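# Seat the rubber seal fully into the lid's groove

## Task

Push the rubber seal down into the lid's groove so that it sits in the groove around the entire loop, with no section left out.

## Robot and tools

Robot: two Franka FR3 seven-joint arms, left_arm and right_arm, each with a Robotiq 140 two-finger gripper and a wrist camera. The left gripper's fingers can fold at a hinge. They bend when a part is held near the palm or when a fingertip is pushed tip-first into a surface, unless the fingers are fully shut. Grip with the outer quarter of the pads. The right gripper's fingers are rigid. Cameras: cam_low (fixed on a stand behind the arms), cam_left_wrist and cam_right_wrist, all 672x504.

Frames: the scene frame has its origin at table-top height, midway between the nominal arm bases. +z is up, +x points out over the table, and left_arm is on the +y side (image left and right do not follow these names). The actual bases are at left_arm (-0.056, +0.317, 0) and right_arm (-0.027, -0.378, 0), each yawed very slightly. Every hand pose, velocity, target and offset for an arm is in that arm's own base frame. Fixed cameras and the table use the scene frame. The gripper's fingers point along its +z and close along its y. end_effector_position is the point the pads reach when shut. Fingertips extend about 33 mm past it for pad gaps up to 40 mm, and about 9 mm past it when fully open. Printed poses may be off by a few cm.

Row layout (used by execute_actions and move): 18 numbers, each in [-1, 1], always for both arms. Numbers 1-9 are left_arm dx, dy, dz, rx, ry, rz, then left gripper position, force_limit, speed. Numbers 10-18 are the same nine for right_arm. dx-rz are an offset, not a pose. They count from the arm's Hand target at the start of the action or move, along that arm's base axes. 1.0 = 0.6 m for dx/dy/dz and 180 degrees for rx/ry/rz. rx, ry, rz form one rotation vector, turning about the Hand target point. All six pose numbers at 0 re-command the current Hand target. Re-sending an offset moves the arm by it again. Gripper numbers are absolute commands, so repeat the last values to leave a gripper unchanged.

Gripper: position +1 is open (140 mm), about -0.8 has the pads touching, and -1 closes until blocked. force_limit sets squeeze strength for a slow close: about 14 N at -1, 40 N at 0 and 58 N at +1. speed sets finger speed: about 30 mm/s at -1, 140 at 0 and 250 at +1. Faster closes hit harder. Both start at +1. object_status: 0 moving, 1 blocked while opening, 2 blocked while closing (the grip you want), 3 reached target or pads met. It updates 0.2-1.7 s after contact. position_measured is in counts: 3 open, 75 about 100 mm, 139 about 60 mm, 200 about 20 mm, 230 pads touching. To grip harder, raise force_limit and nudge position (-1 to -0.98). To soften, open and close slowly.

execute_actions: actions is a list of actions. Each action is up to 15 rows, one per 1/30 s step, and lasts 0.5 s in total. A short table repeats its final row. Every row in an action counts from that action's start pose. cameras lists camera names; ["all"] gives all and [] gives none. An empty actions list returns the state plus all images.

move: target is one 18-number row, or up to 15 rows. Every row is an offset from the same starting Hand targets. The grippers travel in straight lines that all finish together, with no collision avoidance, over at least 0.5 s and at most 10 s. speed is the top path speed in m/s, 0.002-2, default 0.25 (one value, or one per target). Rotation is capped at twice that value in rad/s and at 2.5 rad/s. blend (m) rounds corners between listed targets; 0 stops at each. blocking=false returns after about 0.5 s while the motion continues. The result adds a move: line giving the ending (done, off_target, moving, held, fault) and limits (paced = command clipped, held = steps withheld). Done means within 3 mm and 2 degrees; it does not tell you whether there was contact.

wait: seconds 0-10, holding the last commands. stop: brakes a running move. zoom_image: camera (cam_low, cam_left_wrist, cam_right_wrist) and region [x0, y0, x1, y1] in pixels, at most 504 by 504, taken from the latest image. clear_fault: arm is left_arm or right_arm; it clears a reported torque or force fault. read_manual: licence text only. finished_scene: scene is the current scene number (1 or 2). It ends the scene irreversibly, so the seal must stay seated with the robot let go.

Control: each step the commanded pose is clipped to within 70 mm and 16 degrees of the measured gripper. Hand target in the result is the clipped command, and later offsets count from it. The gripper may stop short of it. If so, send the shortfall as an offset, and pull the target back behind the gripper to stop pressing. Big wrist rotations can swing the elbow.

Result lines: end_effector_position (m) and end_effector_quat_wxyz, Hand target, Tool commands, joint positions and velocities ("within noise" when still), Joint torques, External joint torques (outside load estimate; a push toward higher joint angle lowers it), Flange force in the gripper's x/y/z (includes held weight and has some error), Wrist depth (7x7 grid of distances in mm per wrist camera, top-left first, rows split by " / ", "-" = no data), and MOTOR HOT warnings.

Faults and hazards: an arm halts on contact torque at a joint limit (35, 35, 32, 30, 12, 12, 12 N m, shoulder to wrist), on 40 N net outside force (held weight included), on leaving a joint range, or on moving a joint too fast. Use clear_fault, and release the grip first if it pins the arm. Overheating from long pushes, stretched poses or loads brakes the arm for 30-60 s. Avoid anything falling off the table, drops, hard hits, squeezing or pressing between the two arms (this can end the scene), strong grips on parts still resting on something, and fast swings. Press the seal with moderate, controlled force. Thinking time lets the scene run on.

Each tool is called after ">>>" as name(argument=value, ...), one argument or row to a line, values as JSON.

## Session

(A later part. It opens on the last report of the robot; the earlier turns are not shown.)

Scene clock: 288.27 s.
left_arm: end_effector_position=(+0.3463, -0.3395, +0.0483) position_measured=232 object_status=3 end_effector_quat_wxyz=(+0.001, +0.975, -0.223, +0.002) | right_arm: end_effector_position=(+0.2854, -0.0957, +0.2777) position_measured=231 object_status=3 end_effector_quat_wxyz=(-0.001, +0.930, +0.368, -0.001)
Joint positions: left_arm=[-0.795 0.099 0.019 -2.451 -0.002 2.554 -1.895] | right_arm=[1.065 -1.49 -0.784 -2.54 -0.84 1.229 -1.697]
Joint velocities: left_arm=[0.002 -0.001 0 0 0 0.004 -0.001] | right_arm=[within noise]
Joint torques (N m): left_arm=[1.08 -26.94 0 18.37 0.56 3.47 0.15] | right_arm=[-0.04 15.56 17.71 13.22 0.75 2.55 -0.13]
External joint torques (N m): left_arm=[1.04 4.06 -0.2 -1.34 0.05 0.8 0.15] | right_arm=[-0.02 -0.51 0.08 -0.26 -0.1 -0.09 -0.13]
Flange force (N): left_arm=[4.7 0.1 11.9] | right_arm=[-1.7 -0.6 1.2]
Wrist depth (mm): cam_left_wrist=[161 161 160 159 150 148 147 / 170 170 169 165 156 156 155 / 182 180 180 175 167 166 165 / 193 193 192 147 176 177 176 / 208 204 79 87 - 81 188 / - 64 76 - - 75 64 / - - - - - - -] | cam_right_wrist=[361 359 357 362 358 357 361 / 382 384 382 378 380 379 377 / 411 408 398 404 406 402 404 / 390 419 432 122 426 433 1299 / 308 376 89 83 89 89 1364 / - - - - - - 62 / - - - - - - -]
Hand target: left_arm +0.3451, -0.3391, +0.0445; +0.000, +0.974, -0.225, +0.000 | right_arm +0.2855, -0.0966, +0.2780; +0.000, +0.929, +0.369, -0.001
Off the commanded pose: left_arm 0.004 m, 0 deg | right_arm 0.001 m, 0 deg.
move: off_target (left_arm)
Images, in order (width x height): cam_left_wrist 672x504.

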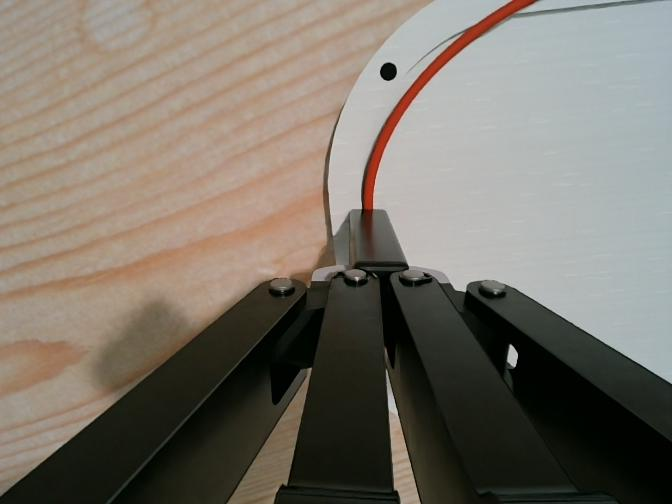

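>>> move(
  target=[
    [0,0,0.01,0,0,0,-1,-1,-0.3,0,0,0,0,0,0,-0.81,-1,0.2],
    [0.0167,-0.013,0.01,0,0,-0.0778,-1,-1,-0.3,0,0,0,0,0,0,-0.81,-1,0.2],
    [0.0167,-0.013,0.005,0,0,-0.0778,-1,-1,-0.3,0,0,0,0,0,0,-0.81,-1,0.2],
    [0.021,-0.008,0.005,0,0,-0.0778,-1,-1,-0.3,0,0,0,0,0,0,-0.81,-1,0.2],
    [0.021,-0.008,0.011,0,0,-0.0778,-1,-1,-0.3,0,0,0,0,0,0,-0.81,-1,0.2],
    [0.0183,-0.0112,0.011,0,0,-0.0778,-1,-1,-0.3,0,0,0,0,0,0,-0.81,-1,0.2],
    [0.0183,-0.0112,0,0,0,-0.0778,-1,-1,-0.3,0,0,0,0,0,0,-0.81,-1,0.2],
  ],
  speed=[0.06,0.06,0.03,0.025,0.05,0.05,0.03],
  cameras=["cam_left_wrist"],
)

>>> zoom_image(
  camera="cam_left_wrist",
  region=[260, 60, 460, 260],
)

Scene clock: 293.80 s.
left_arm: end_effector_position=(+0.3574, -0.3460, +0.0483) position_measured=232 object_status=3 end_effector_quat_wxyz=(+0.001, +0.940, -0.340, +0.001) | right_arm: end_effector_position=(+0.2854, -0.0957, +0.2777) position_measured=231 object_status=3 end_effector_quat_wxyz=(-0.001, +0.930, +0.368, -0.001)
Joint positions: left_arm=[-0.774 0.129 0.005 -2.409 -0.001 2.541 -1.645] | right_arm=[1.065 -1.49 -0.784 -2.54 -0.84 1.229 -1.697]
Joint velocities: left_arm=[-0.001 0 0.001 0 0.001 0.004 0.001] | right_arm=[within noise]
Joint torques (N m): left_arm=[0.67 -28.24 -0.11 18.64 0.47 3.47 0.11] | right_arm=[-0.07 15.51 17.75 13.2 0.76 2.53 -0.12]
External joint torques (N m): left_arm=[0.6 4.03 -0.32 -1.27 -0.03 0.79 0.11] | right_arm=[-0.08 -0.6 0.12 -0.28 -0.09 -0.1 -0.12]
Flange force (N): left_arm=[4.5 -0.4 11.5] | right_arm=[-2.1 -0.8 1.4]
Wrist depth (mm): cam_left_wrist=[160 161 160 158 150 148 147 / 170 170 169 162 157 157 156 / 181 180 180 172 167 166 165 / 193 192 192 147 173 177 176 / 206 203 79 87 - 82 188 / - 64 76 - - 75 64 / - - - - - - -] | cam_right_wrist=[362 359 360 355 360 359 357 / 381 379 380 381 379 382 381 / 407 405 406 405 404 404 400 / 390 423 430 122 430 432 1306 / 306 378 89 83 89 95 1356 / - - - - - - 65 / - - - - - - -]
Hand target: left_arm +0.3561, -0.3458, +0.0445; +0.000, +0.940, -0.342, +0.000 | right_arm +0.2855, -0.0966, +0.2780; +0.000, +0.929, +0.369, -0.001
Off the commanded pose: left_arm 0.004 m, 0 deg | right_arm 0.001 m, 0 deg.
move: off_target (left_arm)
Images, in order (width x height): cam_left_wrist 672x504.

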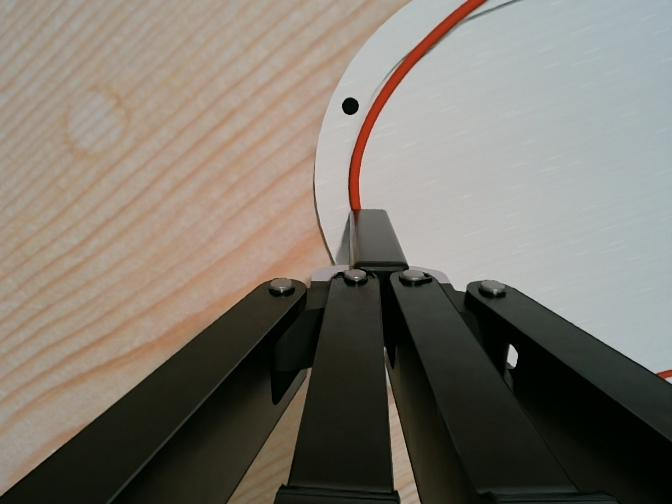

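Scaled by 2.520 from the camera's 672x504 image, which has a finer 960x720 frame.

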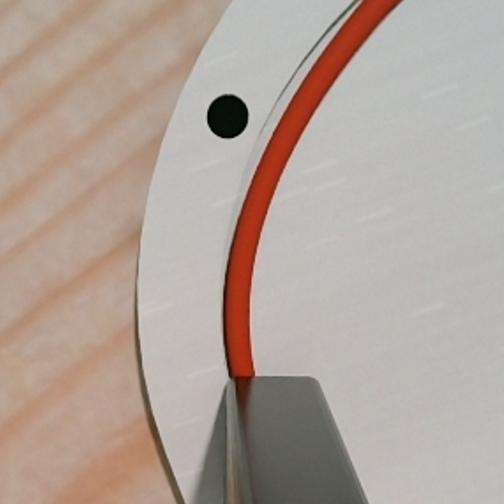

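>>> move(
  target=[
    [0,0,0.01,0,0,0,-1,-1,-0.3,0,0,0,0,0,0,-0.81,-1,0.2],
    [0.0225,-0.007,0.01,0,0,0,-1,-1,-0.3,0,0,0,0,0,0,-0.81,-1,0.2],
    [0.0225,-0.007,0,0,0,0,-1,-1,-0.3,0,0,0,0,0,0,-0.81,-1,0.2],
  ],
  speed=[0.06,0.06,0.025],
  cameras=["cam_left_wrist"],
)

>>> zoom_image(
  camera="cam_left_wrist",
  region=[260, 60, 460, 260],
)

Scene clock: 295.97 s.
left_arm: end_effector_position=(+0.3695, -0.3514, +0.0482) position_measured=232 object_status=3 end_effector_quat_wxyz=(+0.000, +0.940, -0.340, +0.001) | right_arm: end_effector_position=(+0.2854, -0.0957, +0.2777) position_measured=231 object_status=3 end_effector_quat_wxyz=(-0.001, +0.930, +0.368, -0.001)
Joint positions: left_arm=[-0.768 0.159 0.007 -2.366 -0.001 2.528 -1.636] | right_arm=[1.065 -1.49 -0.784 -2.54 -0.84 1.229 -1.697]
Joint velocities: left_arm=[-0.001 -0.001 0 0.001 -0.002 0.004 0.002] | right_arm=[within noise]
Joint torques (N m): left_arm=[1.09 -29.4 0.47 18.82 0.56 3.47 0.36] | right_arm=[-0.04 15.5 17.65 13.21 0.76 2.54 -0.14]
External joint torques (N m): left_arm=[1.14 4.01 0.31 -1.19 0.04 0.81 0.36] | right_arm=[0.04 -0.56 -0.03 -0.28 -0.09 -0.09 -0.14]
Flange force (N): left_arm=[4.7 -2.1 11.1] | right_arm=[-1.6 -0.5 1.5]
Wrist depth (mm): cam_left_wrist=[161 160 160 160 155 148 148 / 171 170 169 166 156 156 158 / 181 180 180 171 166 166 166 / 193 192 192 131 176 178 175 / 207 203 79 87 - 81 189 / - 64 76 - - 75 64 / - - - - - - -] | cam_right_wrist=[367 360 360 358 355 354 359 / 384 382 382 381 381 380 379 / 405 406 404 407 407 404 401 / 389 427 434 122 434 427 1306 / 307 376 89 83 89 448 1339 / - - - - - - 62 / - - - - - - -]
Hand target: left_arm +0.3696, -0.3500, +0.0445; +0.000, +0.940, -0.342, +0.000 | right_arm +0.2855, -0.0966, +0.2780; +0.000, +0.929, +0.369, -0.001
Off the commanded pose: left_arm 0.004 m, 0 deg | right_arm 0.001 m, 0 deg.
move: off_target (left_arm)
Images, in order (width x height): cam_left_wrist 672x504.

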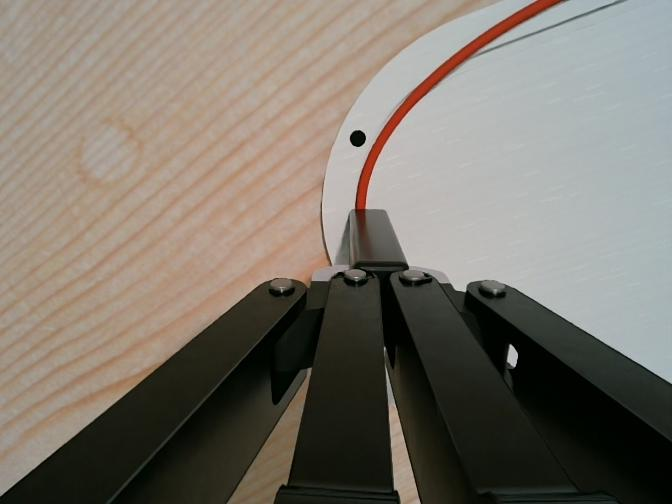

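Scaled by 2.520 from the camera's 672x504 image, which has a finer 960x720 frame.

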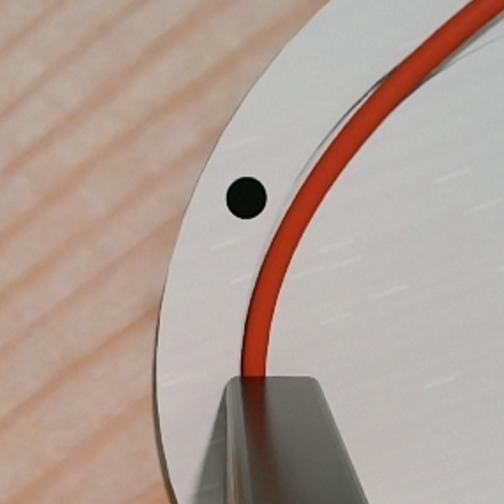

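>>> move(
  target=[
    [0,0,0.01,0,0,0,-1,-1,-0.3,0,0,0,0,0,0,-0.81,-1,0.2],
    [0.0198,-0.0102,0.01,0,0,-0.0444,-1,-1,-0.3,0,0,0,0,0,0,-0.81,-1,0.2],
    [0.0198,-0.0102,0,0,0,-0.0444,-1,-1,-0.3,0,0,0,0,0,0,-0.81,-1,0.2],
  ],
  speed=[0.06,0.06,0.025],
  cameras=["cam_left_wrist"],
)

>>> zoom_image(
  camera="cam_left_wrist",
  region=[260, 60, 460, 260],
)

Scene clock: 300.63 s.
left_arm: end_effector_position=(+0.3818, -0.3571, +0.0482) position_measured=232 object_status=3 end_effector_quat_wxyz=(+0.001, +0.915, -0.403, +0.001) | right_arm: end_effector_position=(+0.2854, -0.0957, +0.2777) position_measured=231 object_status=3 end_effector_quat_wxyz=(-0.001, +0.930, +0.368, -0.001)
Joint positions: left_arm=[-0.744 0.19 -0.007 -2.321 0.001 2.513 -1.494] | right_arm=[1.065 -1.49 -0.784 -2.54 -0.84 1.229 -1.697]
Joint velocities: left_arm=[0.001 -0.001 0.001 0 0.001 0.003 0.006] | right_arm=[within noise]
Joint torques (N m): left_arm=[0.85 -30.65 0.2 19.09 0.51 3.44 0.35] | right_arm=[-0.08 15.52 17.67 13.26 0.75 2.56 -0.09]
External joint torques (N m): left_arm=[0.79 4.01 0 -1.2 0 0.76 0.35] | right_arm=[-0.08 -0.62 0.02 -0.14 -0.09 -0.08 -0.09]
Flange force (N): left_arm=[4.3 -2.0 10.7] | right_arm=[-1.8 -0.4 1.3]
Wrist depth (mm): cam_left_wrist=[161 160 160 160 157 149 147 / 170 170 169 167 157 156 155 / 181 180 180 172 166 167 166 / 193 192 191 147 175 177 176 / 207 203 79 87 - 81 189 / - 64 76 - - 75 64 / - - - - - - -] | cam_right_wrist=[362 360 360 360 357 359 356 / 381 382 380 379 382 385 376 / 405 408 403 407 407 401 404 / 386 423 433 122 432 431 1322 / 307 376 89 83 89 446 1322 / - - - - - - 62 / - - - - - - -]
Hand target: left_arm +0.3815, -0.3561, +0.0445; +0.000, +0.913, -0.407, +0.000 | right_arm +0.2855, -0.0966, +0.2780; +0.000, +0.929, +0.369, -0.001
Off the commanded pose: left_arm 0.004 m, 1 deg | right_arm 0.001 m, 0 deg.
move: off_target (left_arm)
Images, in order (width x height): cam_left_wrist 672x504.

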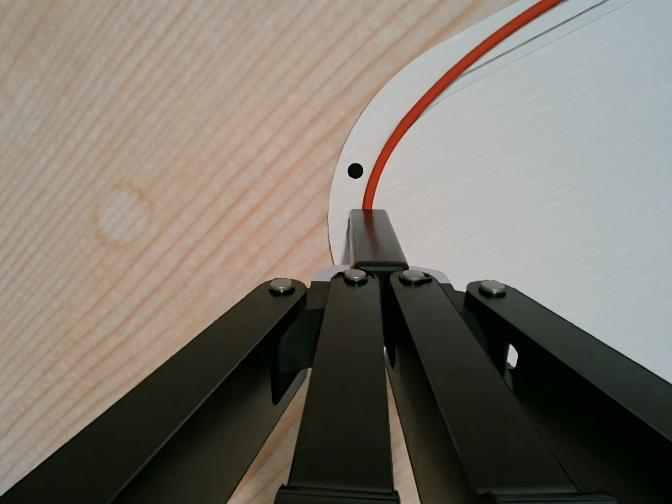

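Scaled by 2.520 from the camera's 672x504 image, which has a finer 960x720 frame.

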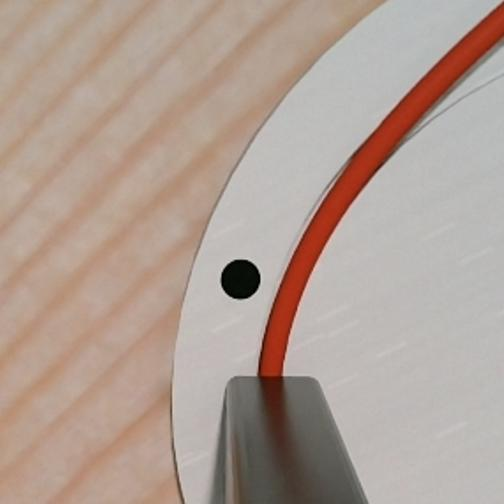

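>>> move(
  target=[
    [0,0,0.01,0,0,0,-1,-1,-0.3,0,0,0,0,0,0,-0.81,-1,0.2],
    [0.0152,-0.015,0.01,0,0,-0.0722,-1,-1,-0.3,0,0,0,0,0,0,-0.81,-1,0.2],
    [0.0152,-0.015,0,0,0,-0.0722,-1,-1,-0.3,0,0,0,0,0,0,-0.81,-1,0.2],
  ],
  speed=[0.06,0.06,0.025],
  cameras=["cam_left_wrist"],
)

>>> zoom_image(
  camera="cam_left_wrist",
  region=[260, 60, 460, 260],
)

Scene clock: 304.40 s.
left_arm: end_effector_position=(+0.3908, -0.3661, +0.0483) position_measured=232 object_status=3 end_effector_quat_wxyz=(+0.001, +0.864, -0.503, +0.001) | right_arm: end_effector_position=(+0.2854, -0.0957, +0.2777) position_measured=231 object_status=3 end_effector_quat_wxyz=(-0.001, +0.930, +0.368, -0.001)
Joint positions: left_arm=[-0.71 0.22 -0.042 -2.275 0.013 2.498 -1.277] | right_arm=[1.065 -1.49 -0.784 -2.54 -0.84 1.229 -1.697]
Joint velocities: left_arm=[0 -0.001 0.001 0 0 0.003 0.006] | right_arm=[within noise]
Joint torques (N m): left_arm=[0.71 -31.9 -0.15 19.26 0.74 3.42 0.26] | right_arm=[-0.08 15.51 17.76 13.16 0.75 2.54 -0.14]
External joint torques (N m): left_arm=[0.87 4.01 0.07 -1.29 0.22 0.74 0.26] | right_arm=[-0.07 -0.58 0.13 -0.29 -0.1 -0.09 -0.14]
Flange force (N): left_arm=[3.4 -2.7 10.3] | right_arm=[-2.1 -0.8 1.4]
Wrist depth (mm): cam_left_wrist=[160 161 160 160 156 148 148 / 170 170 169 167 157 157 156 / 181 180 180 174 166 167 167 / 192 191 191 147 175 180 176 / 206 203 79 87 - 81 189 / - 64 76 - - 75 64 / - - - - - - -] | cam_right_wrist=[348 359 362 360 357 358 357 / 384 380 381 384 378 383 377 / 404 404 405 402 403 404 401 / 393 419 432 122 430 435 1275 / 307 377 89 83 89 95 1540 / - - - - - - 62 / - - - - - - -]
Hand target: left_arm +0.3906, -0.3651, +0.0445; +0.000, +0.862, -0.508, +0.000 | right_arm +0.2855, -0.0966, +0.2780; +0.000, +0.929, +0.369, -0.001
Off the commanded pose: left_arm 0.004 m, 1 deg | right_arm 0.001 m, 0 deg.
move: off_target (left_arm)
Images, in order (width x height): cam_left_wrist 672x504.

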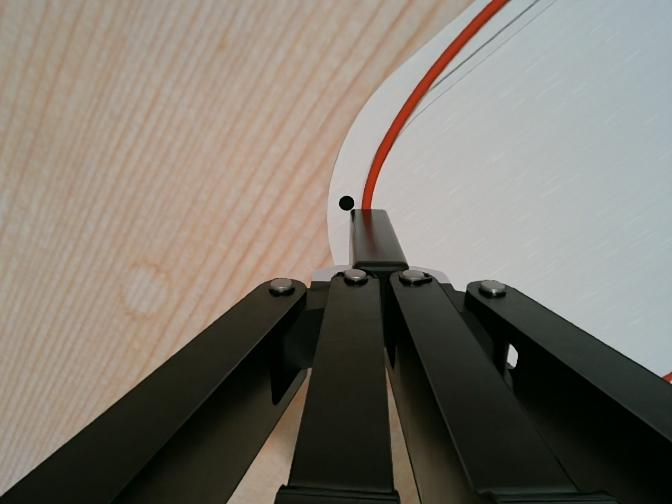

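Scaled by 2.520 from the camera's 672x504 image, which has a finer 960x720 frame.

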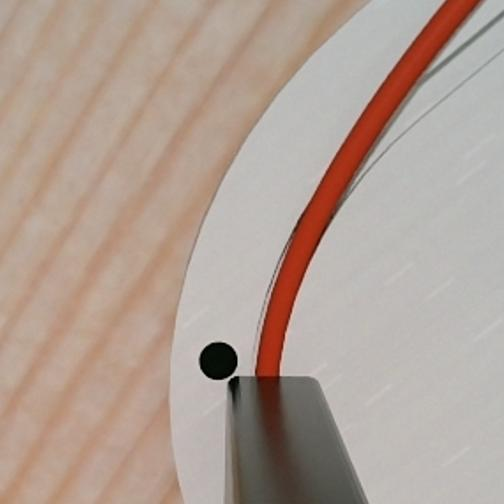

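>>> move(
  target=[
    [0,0,0.01,0,0,0,-1,-1,-0.3,0,0,0,0,0,0,-0.81,-1,0.2],
    [0.0117,-0.0178,0.01,0,0,-0.0722,-1,-1,-0.3,0,0,0,0,0,0,-0.81,-1,0.2],
    [0.0117,-0.0178,0,0,0,-0.0722,-1,-1,-0.3,0,0,0,0,0,0,-0.81,-1,0.2],
  ],
  speed=[0.06,0.06,0.025],
  cameras=["cam_left_wrist"],
)

>>> zoom_image(
  camera="cam_left_wrist",
  region=[260, 60, 460, 260],
)

Scene clock: 308.20 s.
left_arm: end_effector_position=(+0.3979, -0.3768, +0.0484) position_measured=232 object_status=3 end_effector_quat_wxyz=(+0.001, +0.802, -0.598, +0.001) | right_arm: end_effector_position=(+0.2854, -0.0957, +0.2777) position_measured=231 object_status=3 end_effector_quat_wxyz=(-0.001, +0.930, +0.368, -0.001)
Joint positions: left_arm=[-0.675 0.25 -0.083 -2.23 0.031 2.483 -1.068] | right_arm=[1.065 -1.49 -0.784 -2.54 -0.84 1.229 -1.697]
Joint velocities: left_arm=[0 0.002 0 -0.001 0.002 0.004 0.007] | right_arm=[within noise]
Joint torques (N m): left_arm=[0.43 -32.92 -0.76 19.52 0.71 3.46 0.37] | right_arm=[-0.08 15.5 17.69 13.21 0.76 2.55 -0.14]
External joint torques (N m): left_arm=[0.51 4.08 -0.27 -1.2 0.19 0.78 0.37] | right_arm=[-0.07 -0.57 0.08 -0.26 -0.09 -0.09 -0.14]
Flange force (N): left_arm=[3.2 -3.1 10.2] | right_arm=[-2.0 -0.7 1.4]
Wrist depth (mm): cam_left_wrist=[160 160 160 160 152 149 148 / 170 170 169 167 157 157 157 / 181 180 180 175 167 167 166 / 192 192 191 147 176 177 177 / 205 201 79 87 - 81 189 / - 64 76 - - 75 64 / - - - - - - -] | cam_right_wrist=[371 360 356 359 359 354 359 / 379 382 384 379 381 377 377 / 404 408 404 409 405 404 403 / 387 420 430 122 434 435 1268 / 309 379 89 83 89 96 1373 / - - - - - - 65 / - - - - - - -]
Hand target: left_arm +0.3976, -0.3758, +0.0445; +0.000, +0.799, -0.602, +0.000 | right_arm +0.2855, -0.0966, +0.2780; +0.000, +0.929, +0.369, -0.001
Off the commanded pose: left_arm 0.004 m, 1 deg | right_arm 0.001 m, 0 deg.
move: off_target (left_arm)
Images, in order (width x height): cam_left_wrist 672x504.

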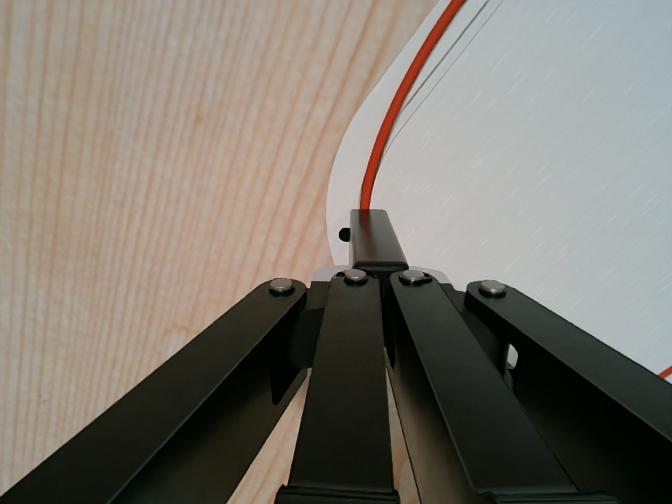

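Scaled by 2.520 from the camera's 672x504 image, which has a finer 960x720 frame.

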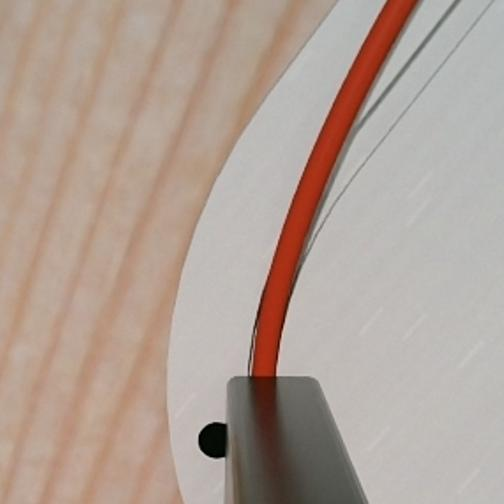

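>>> move(
  target=[
    [0,0,0.01,0,0,0,-1,-1,-0.3,0,0,0,0,0,0,-0.81,-1,0.2],
    [0.0093,-0.0198,0.01,0,0,-0.0778,-1,-1,-0.3,0,0,0,0,0,0,-0.81,-1,0.2],
    [0.0093,-0.0198,0,0,0,-0.0778,-1,-1,-0.3,0,0,0,0,0,0,-0.81,-1,0.2],
  ],
  speed=[0.06,0.06,0.025],
  cameras=["cam_left_wrist"],
)

>>> zoom_image(
  camera="cam_left_wrist",
  region=[260, 60, 460, 260],
)

Scene clock: 312.07 s.
left_arm: end_effector_position=(+0.4035, -0.3887, +0.0485) position_measured=232 object_status=3 end_effector_quat_wxyz=(+0.001, +0.723, -0.691, +0.002) | right_arm: end_effector_position=(+0.2854, -0.0957, +0.2777) position_measured=231 object_status=3 end_effector_quat_wxyz=(-0.001, +0.930, +0.368, -0.001)
Joint positions: left_arm=[-0.634 0.281 -0.132 -2.185 0.056 2.466 -0.849] | right_arm=[1.065 -1.49 -0.784 -2.54 -0.84 1.229 -1.697]
Joint velocities: left_arm=[0 0 0.001 0.001 0.001 0.003 0.008] | right_arm=[within noise]
Joint torques (N m): left_arm=[0.42 -33.79 -1.29 19.69 0.71 3.45 0.26] | right_arm=[-0.07 15.56 17.75 13.2 0.76 2.56 -0.1]
External joint torques (N m): left_arm=[0.59 4.44 -0.2 -1.34 0.2 0.76 0.26] | right_arm=[-0.09 -0.56 0.08 -0.26 -0.09 -0.09 -0.1]
Flange force (N): left_arm=[2.6 -3.9 10.6] | right_arm=[-1.9 -0.7 1.4]
Wrist depth (mm): cam_left_wrist=[161 161 160 160 149 149 149 / 170 170 170 167 158 157 157 / 181 180 180 175 167 167 166 / 192 192 192 147 175 178 177 / 206 201 79 87 - 82 188 / - 64 76 - - 75 - / - - - - - - -] | cam_right_wrist=[366 360 362 359 359 359 361 / 380 381 382 383 382 379 379 / 404 407 406 403 404 399 400 / 389 418 432 122 433 429 1253 / 310 372 89 83 89 97 1418 / - - - - - - 65 / - - - - - - -]
Hand target: left_arm +0.4032, -0.3877, +0.0445; +0.000, +0.719, -0.695, +0.000 | right_arm +0.2855, -0.0966, +0.2780; +0.000, +0.929, +0.369, -0.001
Off the commanded pose: left_arm 0.004 m, 1 deg | right_arm 0.001 m, 0 deg.
move: off_target (left_arm)
Images, in order (width x height): cam_left_wrist 672x504.

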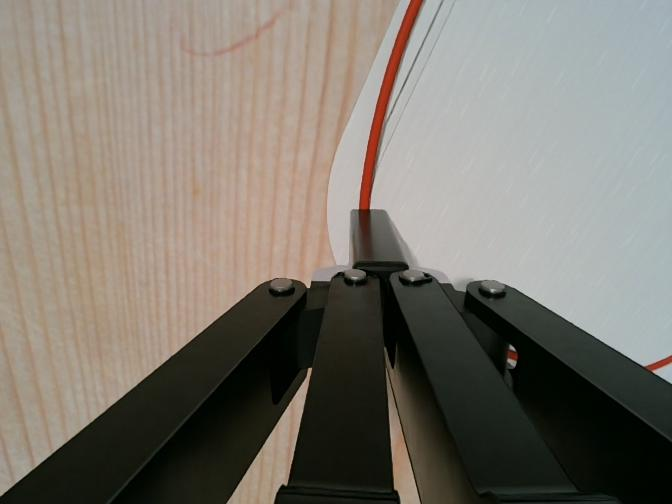

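Scaled by 2.520 from the camera's 672x504 image, which has a finer 960x720 frame.

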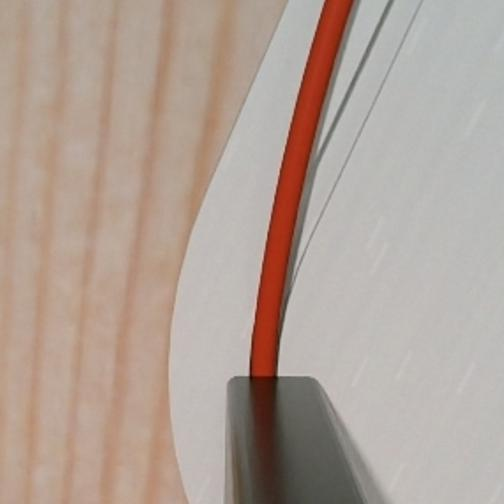

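>>> move(
  target=[
    [0,0,0.01,0,0,0,-1,-1,-0.3,0,0,0,0,0,0,-0.81,-1,0.2],
    [0.0057,-0.0218,0.01,0,0,-0.0778,-1,-1,-0.3,0,0,0,0,0,0,-0.81,-1,0.2],
    [0.0057,-0.0218,0.005,0,0,-0.0778,-1,-1,-0.3,0,0,0,0,0,0,-0.81,-1,0.2],
    [-0.0001,-0.0207,0.005,0,0,-0.0778,-1,-1,-0.3,0,0,0,0,0,0,-0.81,-1,0.2],
    [-0.0001,-0.0207,0.011,0,0,-0.0778,-1,-1,-0.3,0,0,0,0,0,0,-0.81,-1,0.2],
    [0.004,-0.0215,0.011,0,0,-0.0778,-1,-1,-0.3,0,0,0,0,0,0,-0.81,-1,0.2],
    [0.004,-0.0215,0,0,0,-0.0778,-1,-1,-0.3,0,0,0,0,0,0,-0.81,-1,0.2],
  ],
  speed=[0.06,0.06,0.03,0.025,0.05,0.05,0.03],
  cameras=["cam_left_wrist"],
)

>>> zoom_image(
  camera="cam_left_wrist",
  region=[260, 60, 460, 260],
)

Scene clock: 317.50 s.
left_arm: end_effector_position=(+0.4053, -0.4015, +0.0488) position_measured=232 object_status=3 end_effector_quat_wxyz=(-0.001, -0.632, +0.775, -0.001) | right_arm: end_effector_position=(+0.2854, -0.0957, +0.2777) position_measured=231 object_status=3 end_effector_quat_wxyz=(-0.001, +0.930, +0.368, -0.001)
Joint positions: left_arm=[-0.595 0.309 -0.187 -2.145 0.085 2.449 -0.635] | right_arm=[1.065 -1.49 -0.784 -2.54 -0.84 1.229 -1.697]
Joint torques (N m): left_arm=[1.11 -33.79 -0.68 19.81 1.04 3.78 0.21] | right_arm=[-0.05 15.54 17.7 13.2 0.76 2.55 -0.12]
External joint torques (N m): left_arm=[1.17 5.14 0.96 -1.37 0.53 1.11 0.21] | right_arm=[-0.09 -0.59 0.07 -0.19 -0.1 -0.08 -0.12]
Flange force (N): left_arm=[1.4 -6.0 12.9] | right_arm=[-2.0 -0.6 1.3]
Wrist depth (mm): cam_left_wrist=[161 160 160 157 149 149 149 / 170 170 169 165 157 157 158 / 180 180 180 172 168 167 167 / 191 191 191 147 176 177 177 / 205 202 79 87 - 81 189 / - 64 76 - - 75 64 / - - - - - - -] | cam_right_wrist=[361 359 356 358 357 361 357 / 384 382 378 382 381 377 379 / 404 407 405 402 403 402 402 / 385 425 429 123 430 429 1283 / 307 376 89 83 89 450 1400 / - - - - - - 65 / - - - - - - -]
Hand target: left_arm +0.4056, -0.4006, +0.0445; +0.000, -0.629, +0.777, +0.000 | right_arm +0.2855, -0.0966, +0.2780; +0.000, +0.929, +0.369, -0.001
Off the commanded pose: left_arm 0.004 m, 0 deg | right_arm 0.001 m, 0 deg.
move: off_target (left_arm)
Images, in order (width x height): cam_left_wrist 672x504.

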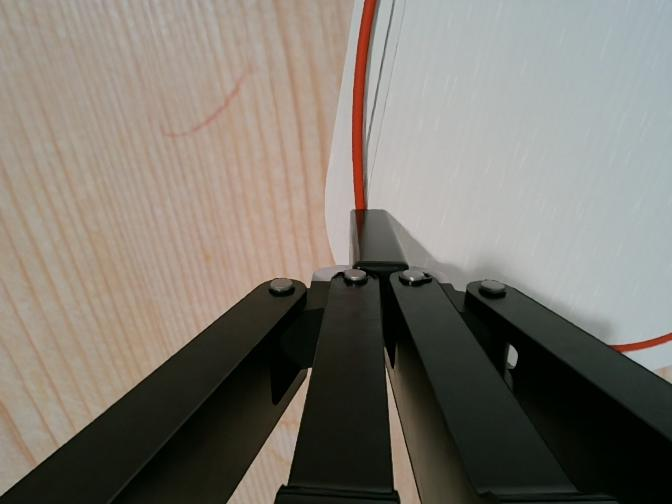

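Scaled by 2.520 from the camera's 672x504 image, which has a finer 960x720 frame.

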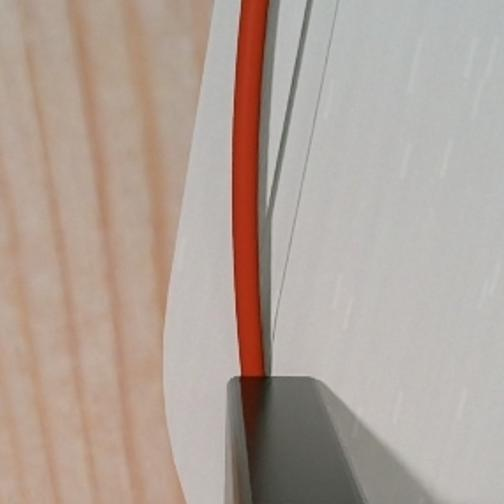

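>>> move(
  target=[
    [0,0,0.01,0,0,0,-1,-1,-0.3,0,0,0,0,0,0,-0.81,-1,0.2],
    [0.0043,-0.0237,0.01,0,0,-0.0533,-1,-1,-0.3,0,0,0,0,0,0,-0.81,-1,0.2],
    [0.0043,-0.0237,0.005,0,0,-0.0533,-1,-1,-0.3,0,0,0,0,0,0,-0.81,-1,0.2],
    [-0.0057,-0.0198,0.005,0,0,-0.0533,-1,-1,-0.3,0,0,0,0,0,0,-0.81,-1,0.2],
    [-0.0057,-0.0198,0.011,0,0,-0.0533,-1,-1,-0.3,0,0,0,0,0,0,-0.81,-1,0.2],
    [0.0005,-0.0222,0.011,0,0,-0.0533,-1,-1,-0.3,0,0,0,0,0,0,-0.81,-1,0.2],
    [0.0005,-0.0222,0,0,0,-0.0533,-1,-1,-0.3,0,0,0,0,0,0,-0.81,-1,0.2],
  ],
  speed=[0.06,0.06,0.03,0.025,0.05,0.05,0.03],
  cameras=["cam_left_wrist"],
)

>>> zoom_image(
  camera="cam_left_wrist",
  region=[260, 60, 460, 260],
)

Scene clock: 322.77 s.
left_arm: end_effector_position=(+0.4084, -0.4159, +0.0515) position_measured=232 object_status=3 end_effector_quat_wxyz=(+0.001, -0.565, +0.825, -0.005) | right_arm: end_effector_position=(+0.2854, -0.0957, +0.2777) position_measured=231 object_status=3 end_effector_quat_wxyz=(-0.001, +0.930, +0.368, -0.001)
Joint positions: left_arm=[-0.576 0.332 -0.222 -2.106 0.111 2.437 -0.499] | right_arm=[1.065 -1.49 -0.784 -2.54 -0.84 1.229 -1.697]
Joint velocities: left_arm=[0 0 0.001 0 0 0.003 0] | right_arm=[within noise]
Joint torques (N m): left_arm=[-0.12 -33.37 -2.83 19.07 0.62 3.14 0.15] | right_arm=[-0.09 15.52 17.71 13.23 0.76 2.54 -0.11]
External joint torques (N m): left_arm=[-0.19 6.02 -0.81 -2.17 0.11 0.48 0.15] | right_arm=[-0.09 -0.59 0.09 -0.19 -0.09 -0.09 -0.11]
Flange force (N): left_arm=[2.8 -4.9 12.7] | right_arm=[-2.0 -0.6 1.2]
Wrist depth (mm): cam_left_wrist=[164 164 163 155 152 149 150 / 174 173 172 165 160 160 159 / 184 183 183 174 169 171 169 / 196 196 195 131 179 180 176 / 209 205 79 87 - 81 191 / - 64 76 - - 75 64 / - - - - - - -] | cam_right_wrist=[355 359 360 357 359 359 358 / 382 382 380 378 381 381 381 / 408 404 405 404 401 405 402 / 389 420 429 122 430 431 1283 / 309 377 89 83 89 96 1356 / - - - - - - 65 / - - - - - - -]
Hand target: left_arm +0.4059, -0.4139, +0.0445; +0.000, -0.562, +0.827, +0.000 | right_arm +0.2855, -0.0966, +0.2780; +0.000, +0.929, +0.369, -0.001
Off the commanded pose: left_arm 0.008 m, 1 deg | right_arm 0.001 m, 0 deg.
move: off_target (left_arm)
Images, in order (width x height): cam_left_wrist 672x504.

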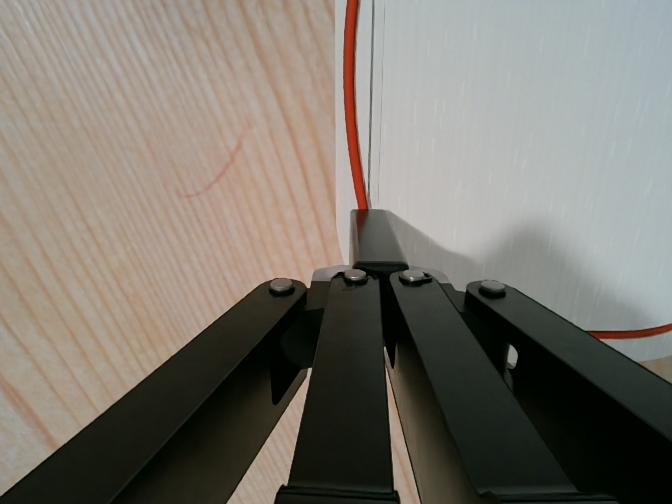

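Scaled by 2.520 from the camera's 672x504 image, which has a finer 960x720 frame.

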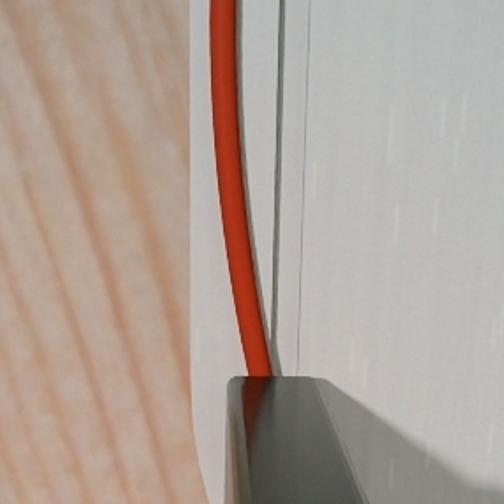

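>>> move(
  target=[
    [0,0,0.015,0,0,0,-1,-1,-0.3,0,0,0,0,0,0,-0.81,-1,0.2],
    [0.0038,-0.0015,0.015,0,0,0,-1,-1,-0.3,0,0,0,0,0,0,-0.81,-1,0.2],
    [0.0038,-0.0015,0.0067,0,0,0,-1,-1,-0.3,0,0,0,0,0,0,-0.81,-1,0.2],
    [-0.0117,0.0046,0.0067,0,0,0,-1,-1,-0.3,0,0,0,0,0,0,-0.81,-1,0.2],
  ],
  speed=[0.05,0.05,0.03,0.02],
  cameras=["cam_left_wrist"],
)

>>> zoom_image(
  camera="cam_left_wrist",
  region=[260, 60, 460, 260],
)

Scene clock: 325.47 s.
left_arm: end_effector_position=(+0.4003, -0.4109, +0.0489) position_measured=232 object_status=3 end_effector_quat_wxyz=(+0.001, -0.562, +0.827, -0.001) | right_arm: end_effector_position=(+0.2854, -0.0957, +0.2777) position_measured=231 object_status=3 end_effector_quat_wxyz=(-0.001, +0.930, +0.368, -0.001)
Joint positions: left_arm=[-0.575 0.319 -0.226 -2.132 0.111 2.442 -0.497] | right_arm=[1.065 -1.49 -0.784 -2.54 -0.84 1.229 -1.697]
Joint torques (N m): left_arm=[0.65 -37.72 -2.17 19.82 0.44 2.69 -0.03] | right_arm=[-0.1 15.49 17.68 13.19 0.77 2.55 -0.14]
External joint torques (N m): left_arm=[0.57 1.17 -0.2 -1.31 -0.06 0.05 -0.03] | right_arm=[-0.13 -0.67 0.05 -0.21 -0.08 -0.09 -0.14]
Flange force (N): left_arm=[-1.5 2.0 2.4] | right_arm=[-2.2 -0.6 1.5]
Wrist depth (mm): cam_left_wrist=[161 160 160 149 149 149 149 / 170 170 169 160 158 158 157 / 182 180 179 169 167 167 167 / 192 192 191 147 176 177 178 / 206 203 79 87 - 81 189 / - 64 76 - - 75 64 / - - - - - - -] | cam_right_wrist=[362 356 359 360 356 356 359 / 379 382 381 379 382 380 381 / 410 402 407 401 406 407 403 / 388 419 429 122 429 424 1283 / 309 375 89 83 89 450 1356 / - - - - - - 62 / - - - - - - -]
Hand target: left_arm +0.3989, -0.4111, +0.0485; +0.000, -0.562, +0.827, +0.000 | right_arm +0.2855, -0.0966, +0.2780; +0.000, +0.929, +0.369, -0.001
Off the commanded pose: left_arm 0.002 m, 0 deg | right_arm 0.001 m, 0 deg.
move: done
Images, in order (width x height): cam_left_wrist 672x504.

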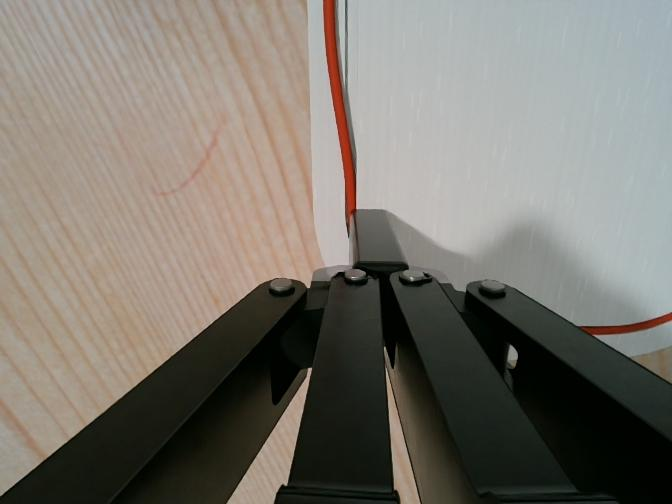

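Scaled by 2.520 from the camera's 672x504 image, which has a finer 960x720 frame.

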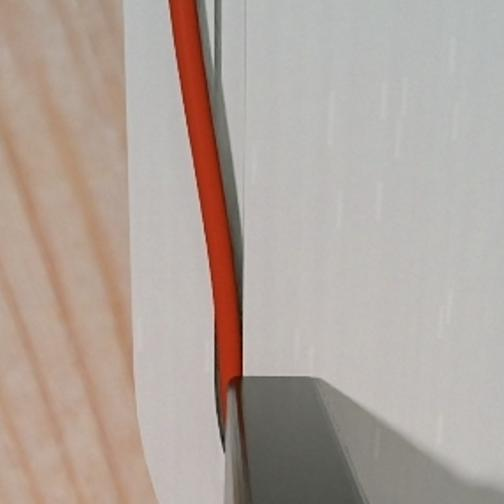

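>>> move(
  target=[
    [0,0,0.009,0,0,0,-1,-1,-0.3,0,0,0,0,0,0,-0.81,-1,0.2],
    [0.0117,-0.0046,0.009,0,0,0,-1,-1,-0.3,0,0,0,0,0,0,-0.81,-1,0.2],
    [0.0117,-0.0046,-0.0067,0,0,0,-1,-1,-0.3,0,0,0,0,0,0,-0.81,-1,0.2],
  ],
  speed=[0.05,0.06,0.03],
  cameras=["cam_left_wrist"],
)

>>> zoom_image(
  camera="cam_left_wrist",
  region=[260, 60, 460, 260],
)

Scene clock: 327.50 s.
left_arm: end_effector_position=(+0.4088, -0.4155, +0.0516) position_measured=232 object_status=3 end_effector_quat_wxyz=(+0.001, -0.564, +0.826, -0.005) | right_arm: end_effector_position=(+0.2854, -0.0957, +0.2777) position_measured=231 object_status=3 end_effector_quat_wxyz=(-0.001, +0.930, +0.368, -0.001)
Joint positions: left_arm=[-0.573 0.332 -0.224 -2.106 0.112 2.437 -0.497] | right_arm=[1.065 -1.49 -0.784 -2.54 -0.84 1.229 -1.697]
Joint velocities: left_arm=[-0.001 0 0.003 -0.002 0.001 0.004 0] | right_arm=[within noise]
Joint torques (N m): left_arm=[-0.24 -33.37 -2.09 18.97 0.62 3.16 0.05] | right_arm=[-0.08 15.55 17.69 13.19 0.75 2.55 -0.14]
External joint torques (N m): left_arm=[-0.23 6.22 0.03 -2.37 0.11 0.49 0.05] | right_arm=[-0.08 -0.55 0.04 -0.26 -0.1 -0.09 -0.14]
Flange force (N): left_arm=[2.7 -5.0 13.5] | right_arm=[-1.9 -0.6 1.4]
Wrist depth (mm): cam_left_wrist=[164 164 163 160 152 151 151 / 173 173 173 170 160 160 160 / 185 184 183 178 170 170 169 / 196 195 194 131 178 179 179 / 210 206 79 87 - 82 190 / - 64 76 - - 75 64 / - - - - - - -] | cam_right_wrist=[363 361 356 359 356 356 357 / 381 380 382 381 382 378 377 / 404 405 404 405 402 407 404 / 390 418 434 122 430 433 1275 / 308 375 89 83 89 451 1391 / - - - - - - 65 / - - - - - - -]
Hand target: left_arm +0.4059, -0.4139, +0.0445; +0.000, -0.562, +0.827, +0.000 | right_arm +0.2855, -0.0966, +0.2780; +0.000, +0.929, +0.369, -0.001
Off the commanded pose: left_arm 0.008 m, 1 deg | right_arm 0.001 m, 0 deg.
move: off_target (left_arm)
Images, in order (width x height): cam_left_wrist 672x504.

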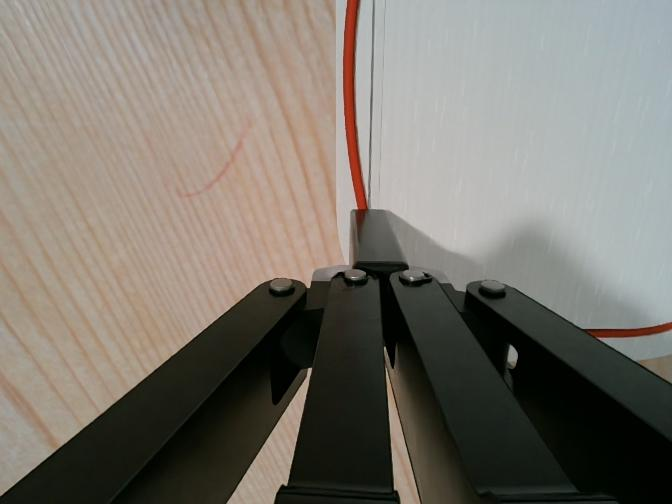

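Scaled by 2.520 from the camera's 672x504 image, which has a finer 960x720 frame.

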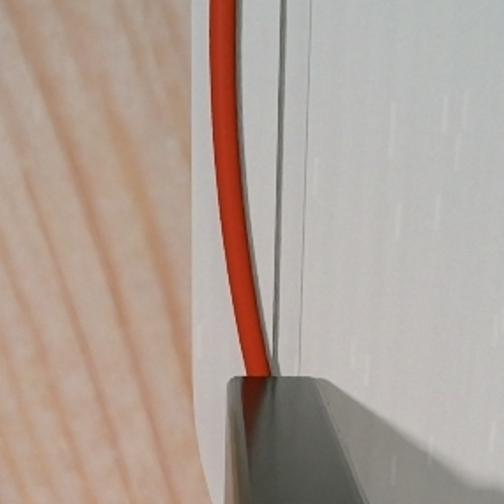

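>>> move(
  target=[
    [0,0,0.015,0,0,0,-1,-1,-0.3,0,0,0,0,0,0,-0.81,-1,0.2],
    [0.0118,-0.0065,0.015,0,0,0,-1,-1,-0.3,0,0,0,0,0,0,-0.81,-1,0.2],
    [0.0118,-0.0065,0.0067,0,0,0,-1,-1,-0.3,0,0,0,0,0,0,-0.81,-1,0.2],
    [-0.0043,0.0027,0.0067,0,0,0,-1,-1,-0.3,0,0,0,0,0,0,-0.81,-1,0.2],
    [-0.0043,0.0027,-0.0008,0,0,0,-1,-1,-0.3,0,0,0,0,0,0,-0.81,-1,0.2],
  ],
  speed=[0.05,0.05,0.03,0.02,0.02],
  cameras=["cam_left_wrist"],
)

>>> zoom_image(
  camera="cam_left_wrist",
  region=[260, 60, 460, 260],
)

Scene clock: 331.37 s.
left_arm: end_effector_position=(+0.4066, -0.4156, +0.0513) position_measured=232 object_status=3 end_effector_quat_wxyz=(+0.001, -0.562, +0.827, -0.006) | right_arm: end_effector_position=(+0.2854, -0.0957, +0.2777) position_measured=231 object_status=3 end_effector_quat_wxyz=(-0.001, +0.930, +0.368, -0.001)
Joint positions: left_arm=[-0.573 0.327 -0.226 -2.116 0.113 2.445 -0.496] | right_arm=[1.065 -1.49 -0.784 -2.54 -0.84 1.229 -1.697]
Joint velocities: left_arm=[-0.002 0 0 0 0.001 0.005 0.001] | right_arm=[within noise]
Joint torques (N m): left_arm=[0.29 -33.83 -1.67 18.23 0.41 2.77 -0.03] | right_arm=[-0.07 15.54 17.7 13.19 0.75 2.55 -0.12]
External joint torques (N m): left_arm=[0.4 5.51 0.53 -3.03 -0.1 0.1 -0.03] | right_arm=[-0.09 -0.58 0.04 -0.27 -0.1 -0.09 -0.12]
Flange force (N): left_arm=[0.2 -1.7 11.5] | right_arm=[-2.0 -0.7 1.5]
Wrist depth (mm): cam_left_wrist=[165 164 163 155 151 152 150 / 174 173 172 164 160 159 159 / 184 183 183 175 169 170 168 / 195 195 194 131 177 179 178 / 209 206 79 87 - 81 190 / - 64 76 - - 75 64 / - - - - - - -] | cam_right_wrist=[366 360 360 359 357 358 359 / 383 384 379 379 380 382 380 / 407 403 404 408 407 403 401 / 387 423 432 122 435 429 1253 / 307 377 89 83 89 90 1198 / - - - - - - 65 / - - - - - - -]
Hand target: left_arm +0.4033, -0.4123, +0.0440; +0.000, -0.562, +0.827, +0.000 | right_arm +0.2855, -0.0966, +0.2780; +0.000, +0.929, +0.369, -0.001
Off the commanded pose: left_arm 0.009 m, 1 deg | right_arm 0.001 m, 0 deg.
move: off_target (left_arm)
Images, in order (width x height): cam_left_wrist 672x504.

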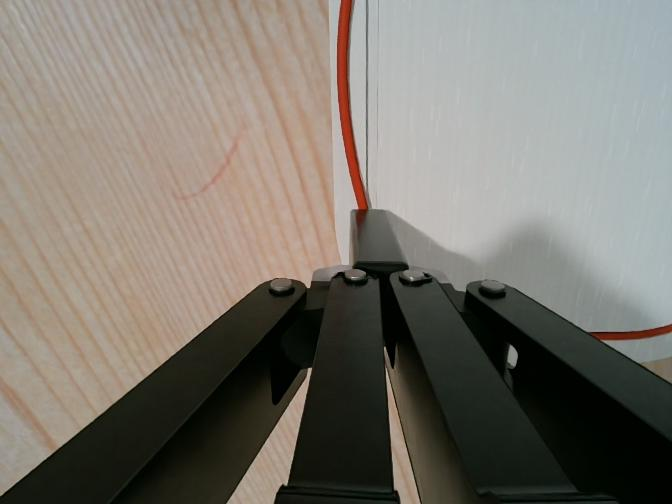

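Scaled by 2.520 from the camera's 672x504 image, which has a finer 960x720 frame.

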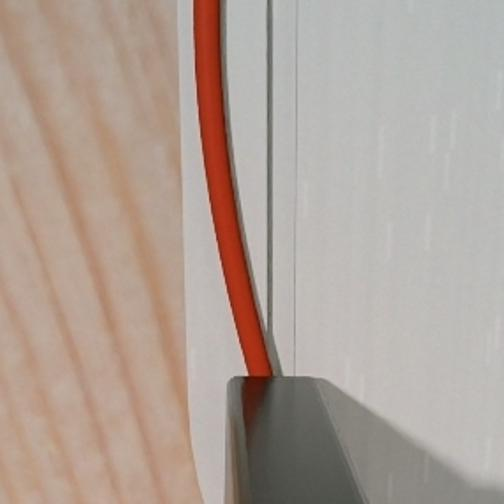

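>>> move(
  target=[
    [0,0,0.004,0,0,0,-1,-1,-0.3,0,0,0,0,0,0,-0.81,-1,0.2],
    [-0.0093,0.0037,0.004,0,0,0,-1,-1,-0.3,0,0,0,0,0,0,-0.81,-1,0.2],
  ],
  speed=[0.03,0.015],
  cameras=["cam_left_wrist"],
)

>>> zoom_image(
  camera="cam_left_wrist",
  region=[260, 60, 460, 260],
)

Scene clock: 333.00 s.
left_arm: end_effector_position=(+0.4007, -0.4119, +0.0489) position_measured=232 object_status=3 end_effector_quat_wxyz=(+0.001, -0.561, +0.828, -0.004) | right_arm: end_effector_position=(+0.2854, -0.0957, +0.2777) position_measured=231 object_status=3 end_effector_quat_wxyz=(-0.001, +0.930, +0.368, -0.001)
Joint positions: left_arm=[-0.574 0.318 -0.228 -2.136 0.113 2.451 -0.496] | right_arm=[1.065 -1.49 -0.784 -2.54 -0.84 1.229 -1.697]
Joint velocities: left_arm=[0.001 -0.002 -0.001 -0.002 0 0.003 0.002] | right_arm=[within noise]
Joint torques (N m): left_arm=[0.33 -36.39 -2.39 18.77 0.35 2.29 -0.1] | right_arm=[-0.09 15.56 17.7 13.2 0.76 2.54 -0.1]
External joint torques (N m): left_arm=[0.32 2.57 -0.35 -2.44 -0.16 -0.39 -0.1] | right_arm=[-0.07 -0.48 0.09 -0.3 -0.09 -0.09 -0.1]
Flange force (N): left_arm=[-1.1 2.5 4.4] | right_arm=[-1.8 -0.8 1.3]
Wrist depth (mm): cam_left_wrist=[162 161 161 149 149 149 148 / 171 171 169 160 158 156 157 / 181 181 180 169 167 167 166 / 194 192 192 130 176 178 177 / 207 203 79 87 - 81 188 / - 64 76 - - 75 64 / - - - - - - -] | cam_right_wrist=[350 360 357 359 362 360 357 / 384 382 379 383 379 380 379 / 406 402 407 408 410 402 405 / 389 421 431 122 429 430 1299 / 306 376 89 83 89 449 1418 / - - - - - - 65 / - - - - - - -]
Hand target: left_arm +0.3977, -0.4100, +0.0464; +0.000, -0.562, +0.827, +0.000 | right_arm +0.2855, -0.0966, +0.2780; +0.000, +0.929, +0.369, -0.001
Off the commanded pose: left_arm 0.004 m, 0 deg | right_arm 0.001 m, 0 deg.
move: off_target (left_arm)
Images, in order (width x height): cam_left_wrist 672x504.

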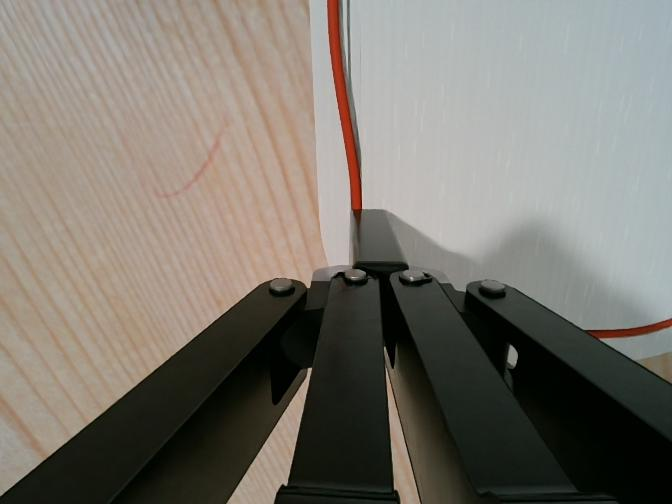

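Scaled by 2.520 from the camera's 672x504 image, which has a finer 960x720 frame.

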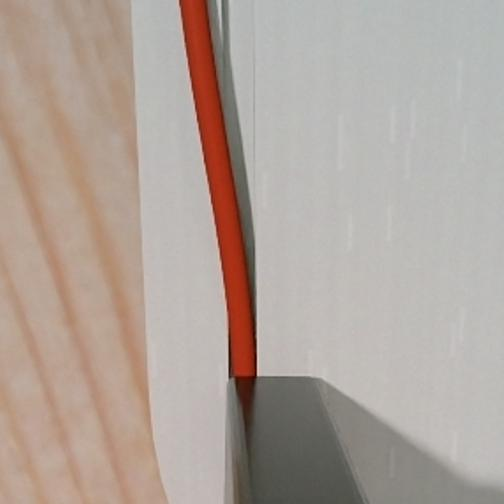

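>>> move(
  target=[0,0,-0.004,0,0,0,-1,-1,-0.3,0,0,0,0,0,0,-0.81,-1,0.2],
  speed=0.02,
  cameras=["cam_left_wrist"],
)

>>> zoom_image(
  camera="cam_left_wrist",
  region=[260, 60, 460, 260],
)

Scene clock: 333.93 s.
left_arm: end_effector_position=(+0.4008, -0.4120, +0.0488) position_measured=232 object_status=3 end_effector_quat_wxyz=(+0.001, -0.561, +0.828, -0.005) | right_arm: end_effector_position=(+0.2854, -0.0957, +0.2777) position_measured=231 object_status=3 end_effector_quat_wxyz=(-0.001, +0.930, +0.368, -0.001)
Joint positions: left_arm=[-0.574 0.317 -0.228 -2.137 0.113 2.453 -0.496] | right_arm=[1.065 -1.49 -0.784 -2.54 -0.84 1.229 -1.697]
Joint torques (N m): left_arm=[0.06 -34.92 -2.15 18.49 0.31 2.79 -0.18] | right_arm=[-0.11 15.6 17.74 13.21 0.77 2.54 -0.14]
External joint torques (N m): left_arm=[0.05 3.99 -0.1 -2.68 -0.19 0.12 -0.17] | right_arm=[-0.11 -0.55 0.07 -0.23 -0.08 -0.1 -0.14]
Flange force (N): left_arm=[0.1 0.8 8.5] | right_arm=[-2.0 -0.6 1.3]
Wrist depth (mm): cam_left_wrist=[162 162 161 149 149 149 148 / 171 171 170 160 157 157 156 / 181 180 180 170 167 166 166 / 193 192 191 131 176 177 176 / 206 203 79 87 - 81 188 / - 64 76 - - 75 64 / - - - - - - -] | cam_right_wrist=[362 359 359 357 359 359 357 / 384 382 378 379 379 377 379 / 404 404 404 404 407 402 402 / 393 418 431 122 430 433 1239 / 308 373 89 83 89 448 1562 / - - - - - - 65 / - - - - - - -]
Hand target: left_arm +0.3977, -0.4100, +0.0440; +0.000, -0.562, +0.827, +0.000 | right_arm +0.2855, -0.0966, +0.2780; +0.000, +0.929, +0.369, -0.001
Off the commanded pose: left_arm 0.006 m, 1 deg | right_arm 0.001 m, 0 deg.
move: off_target (left_arm)
Images, in order (width x height): cam_left_wrist 672x504.

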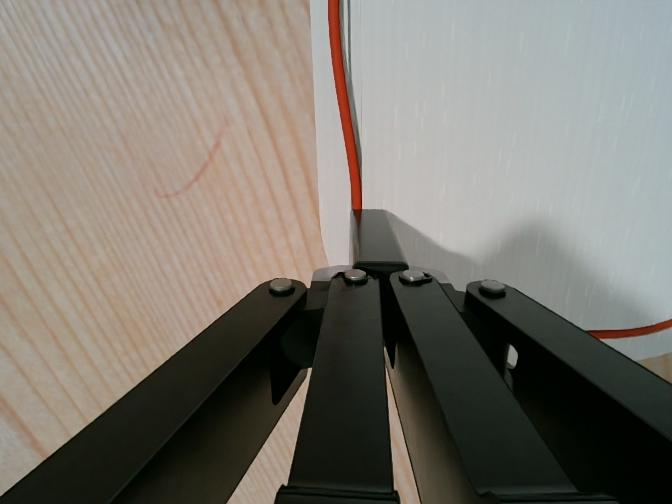

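Scaled by 2.520 from the camera's 672x504 image, which has a finer 960x720 frame.

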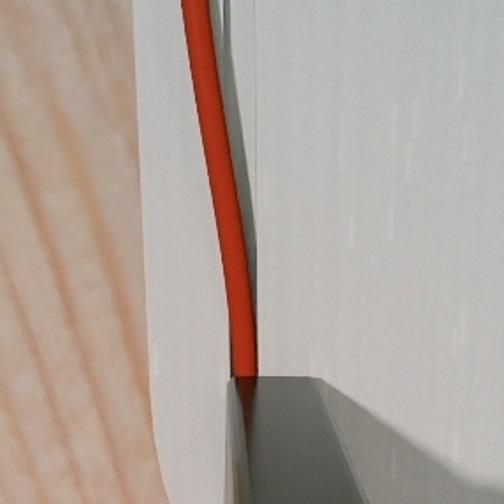

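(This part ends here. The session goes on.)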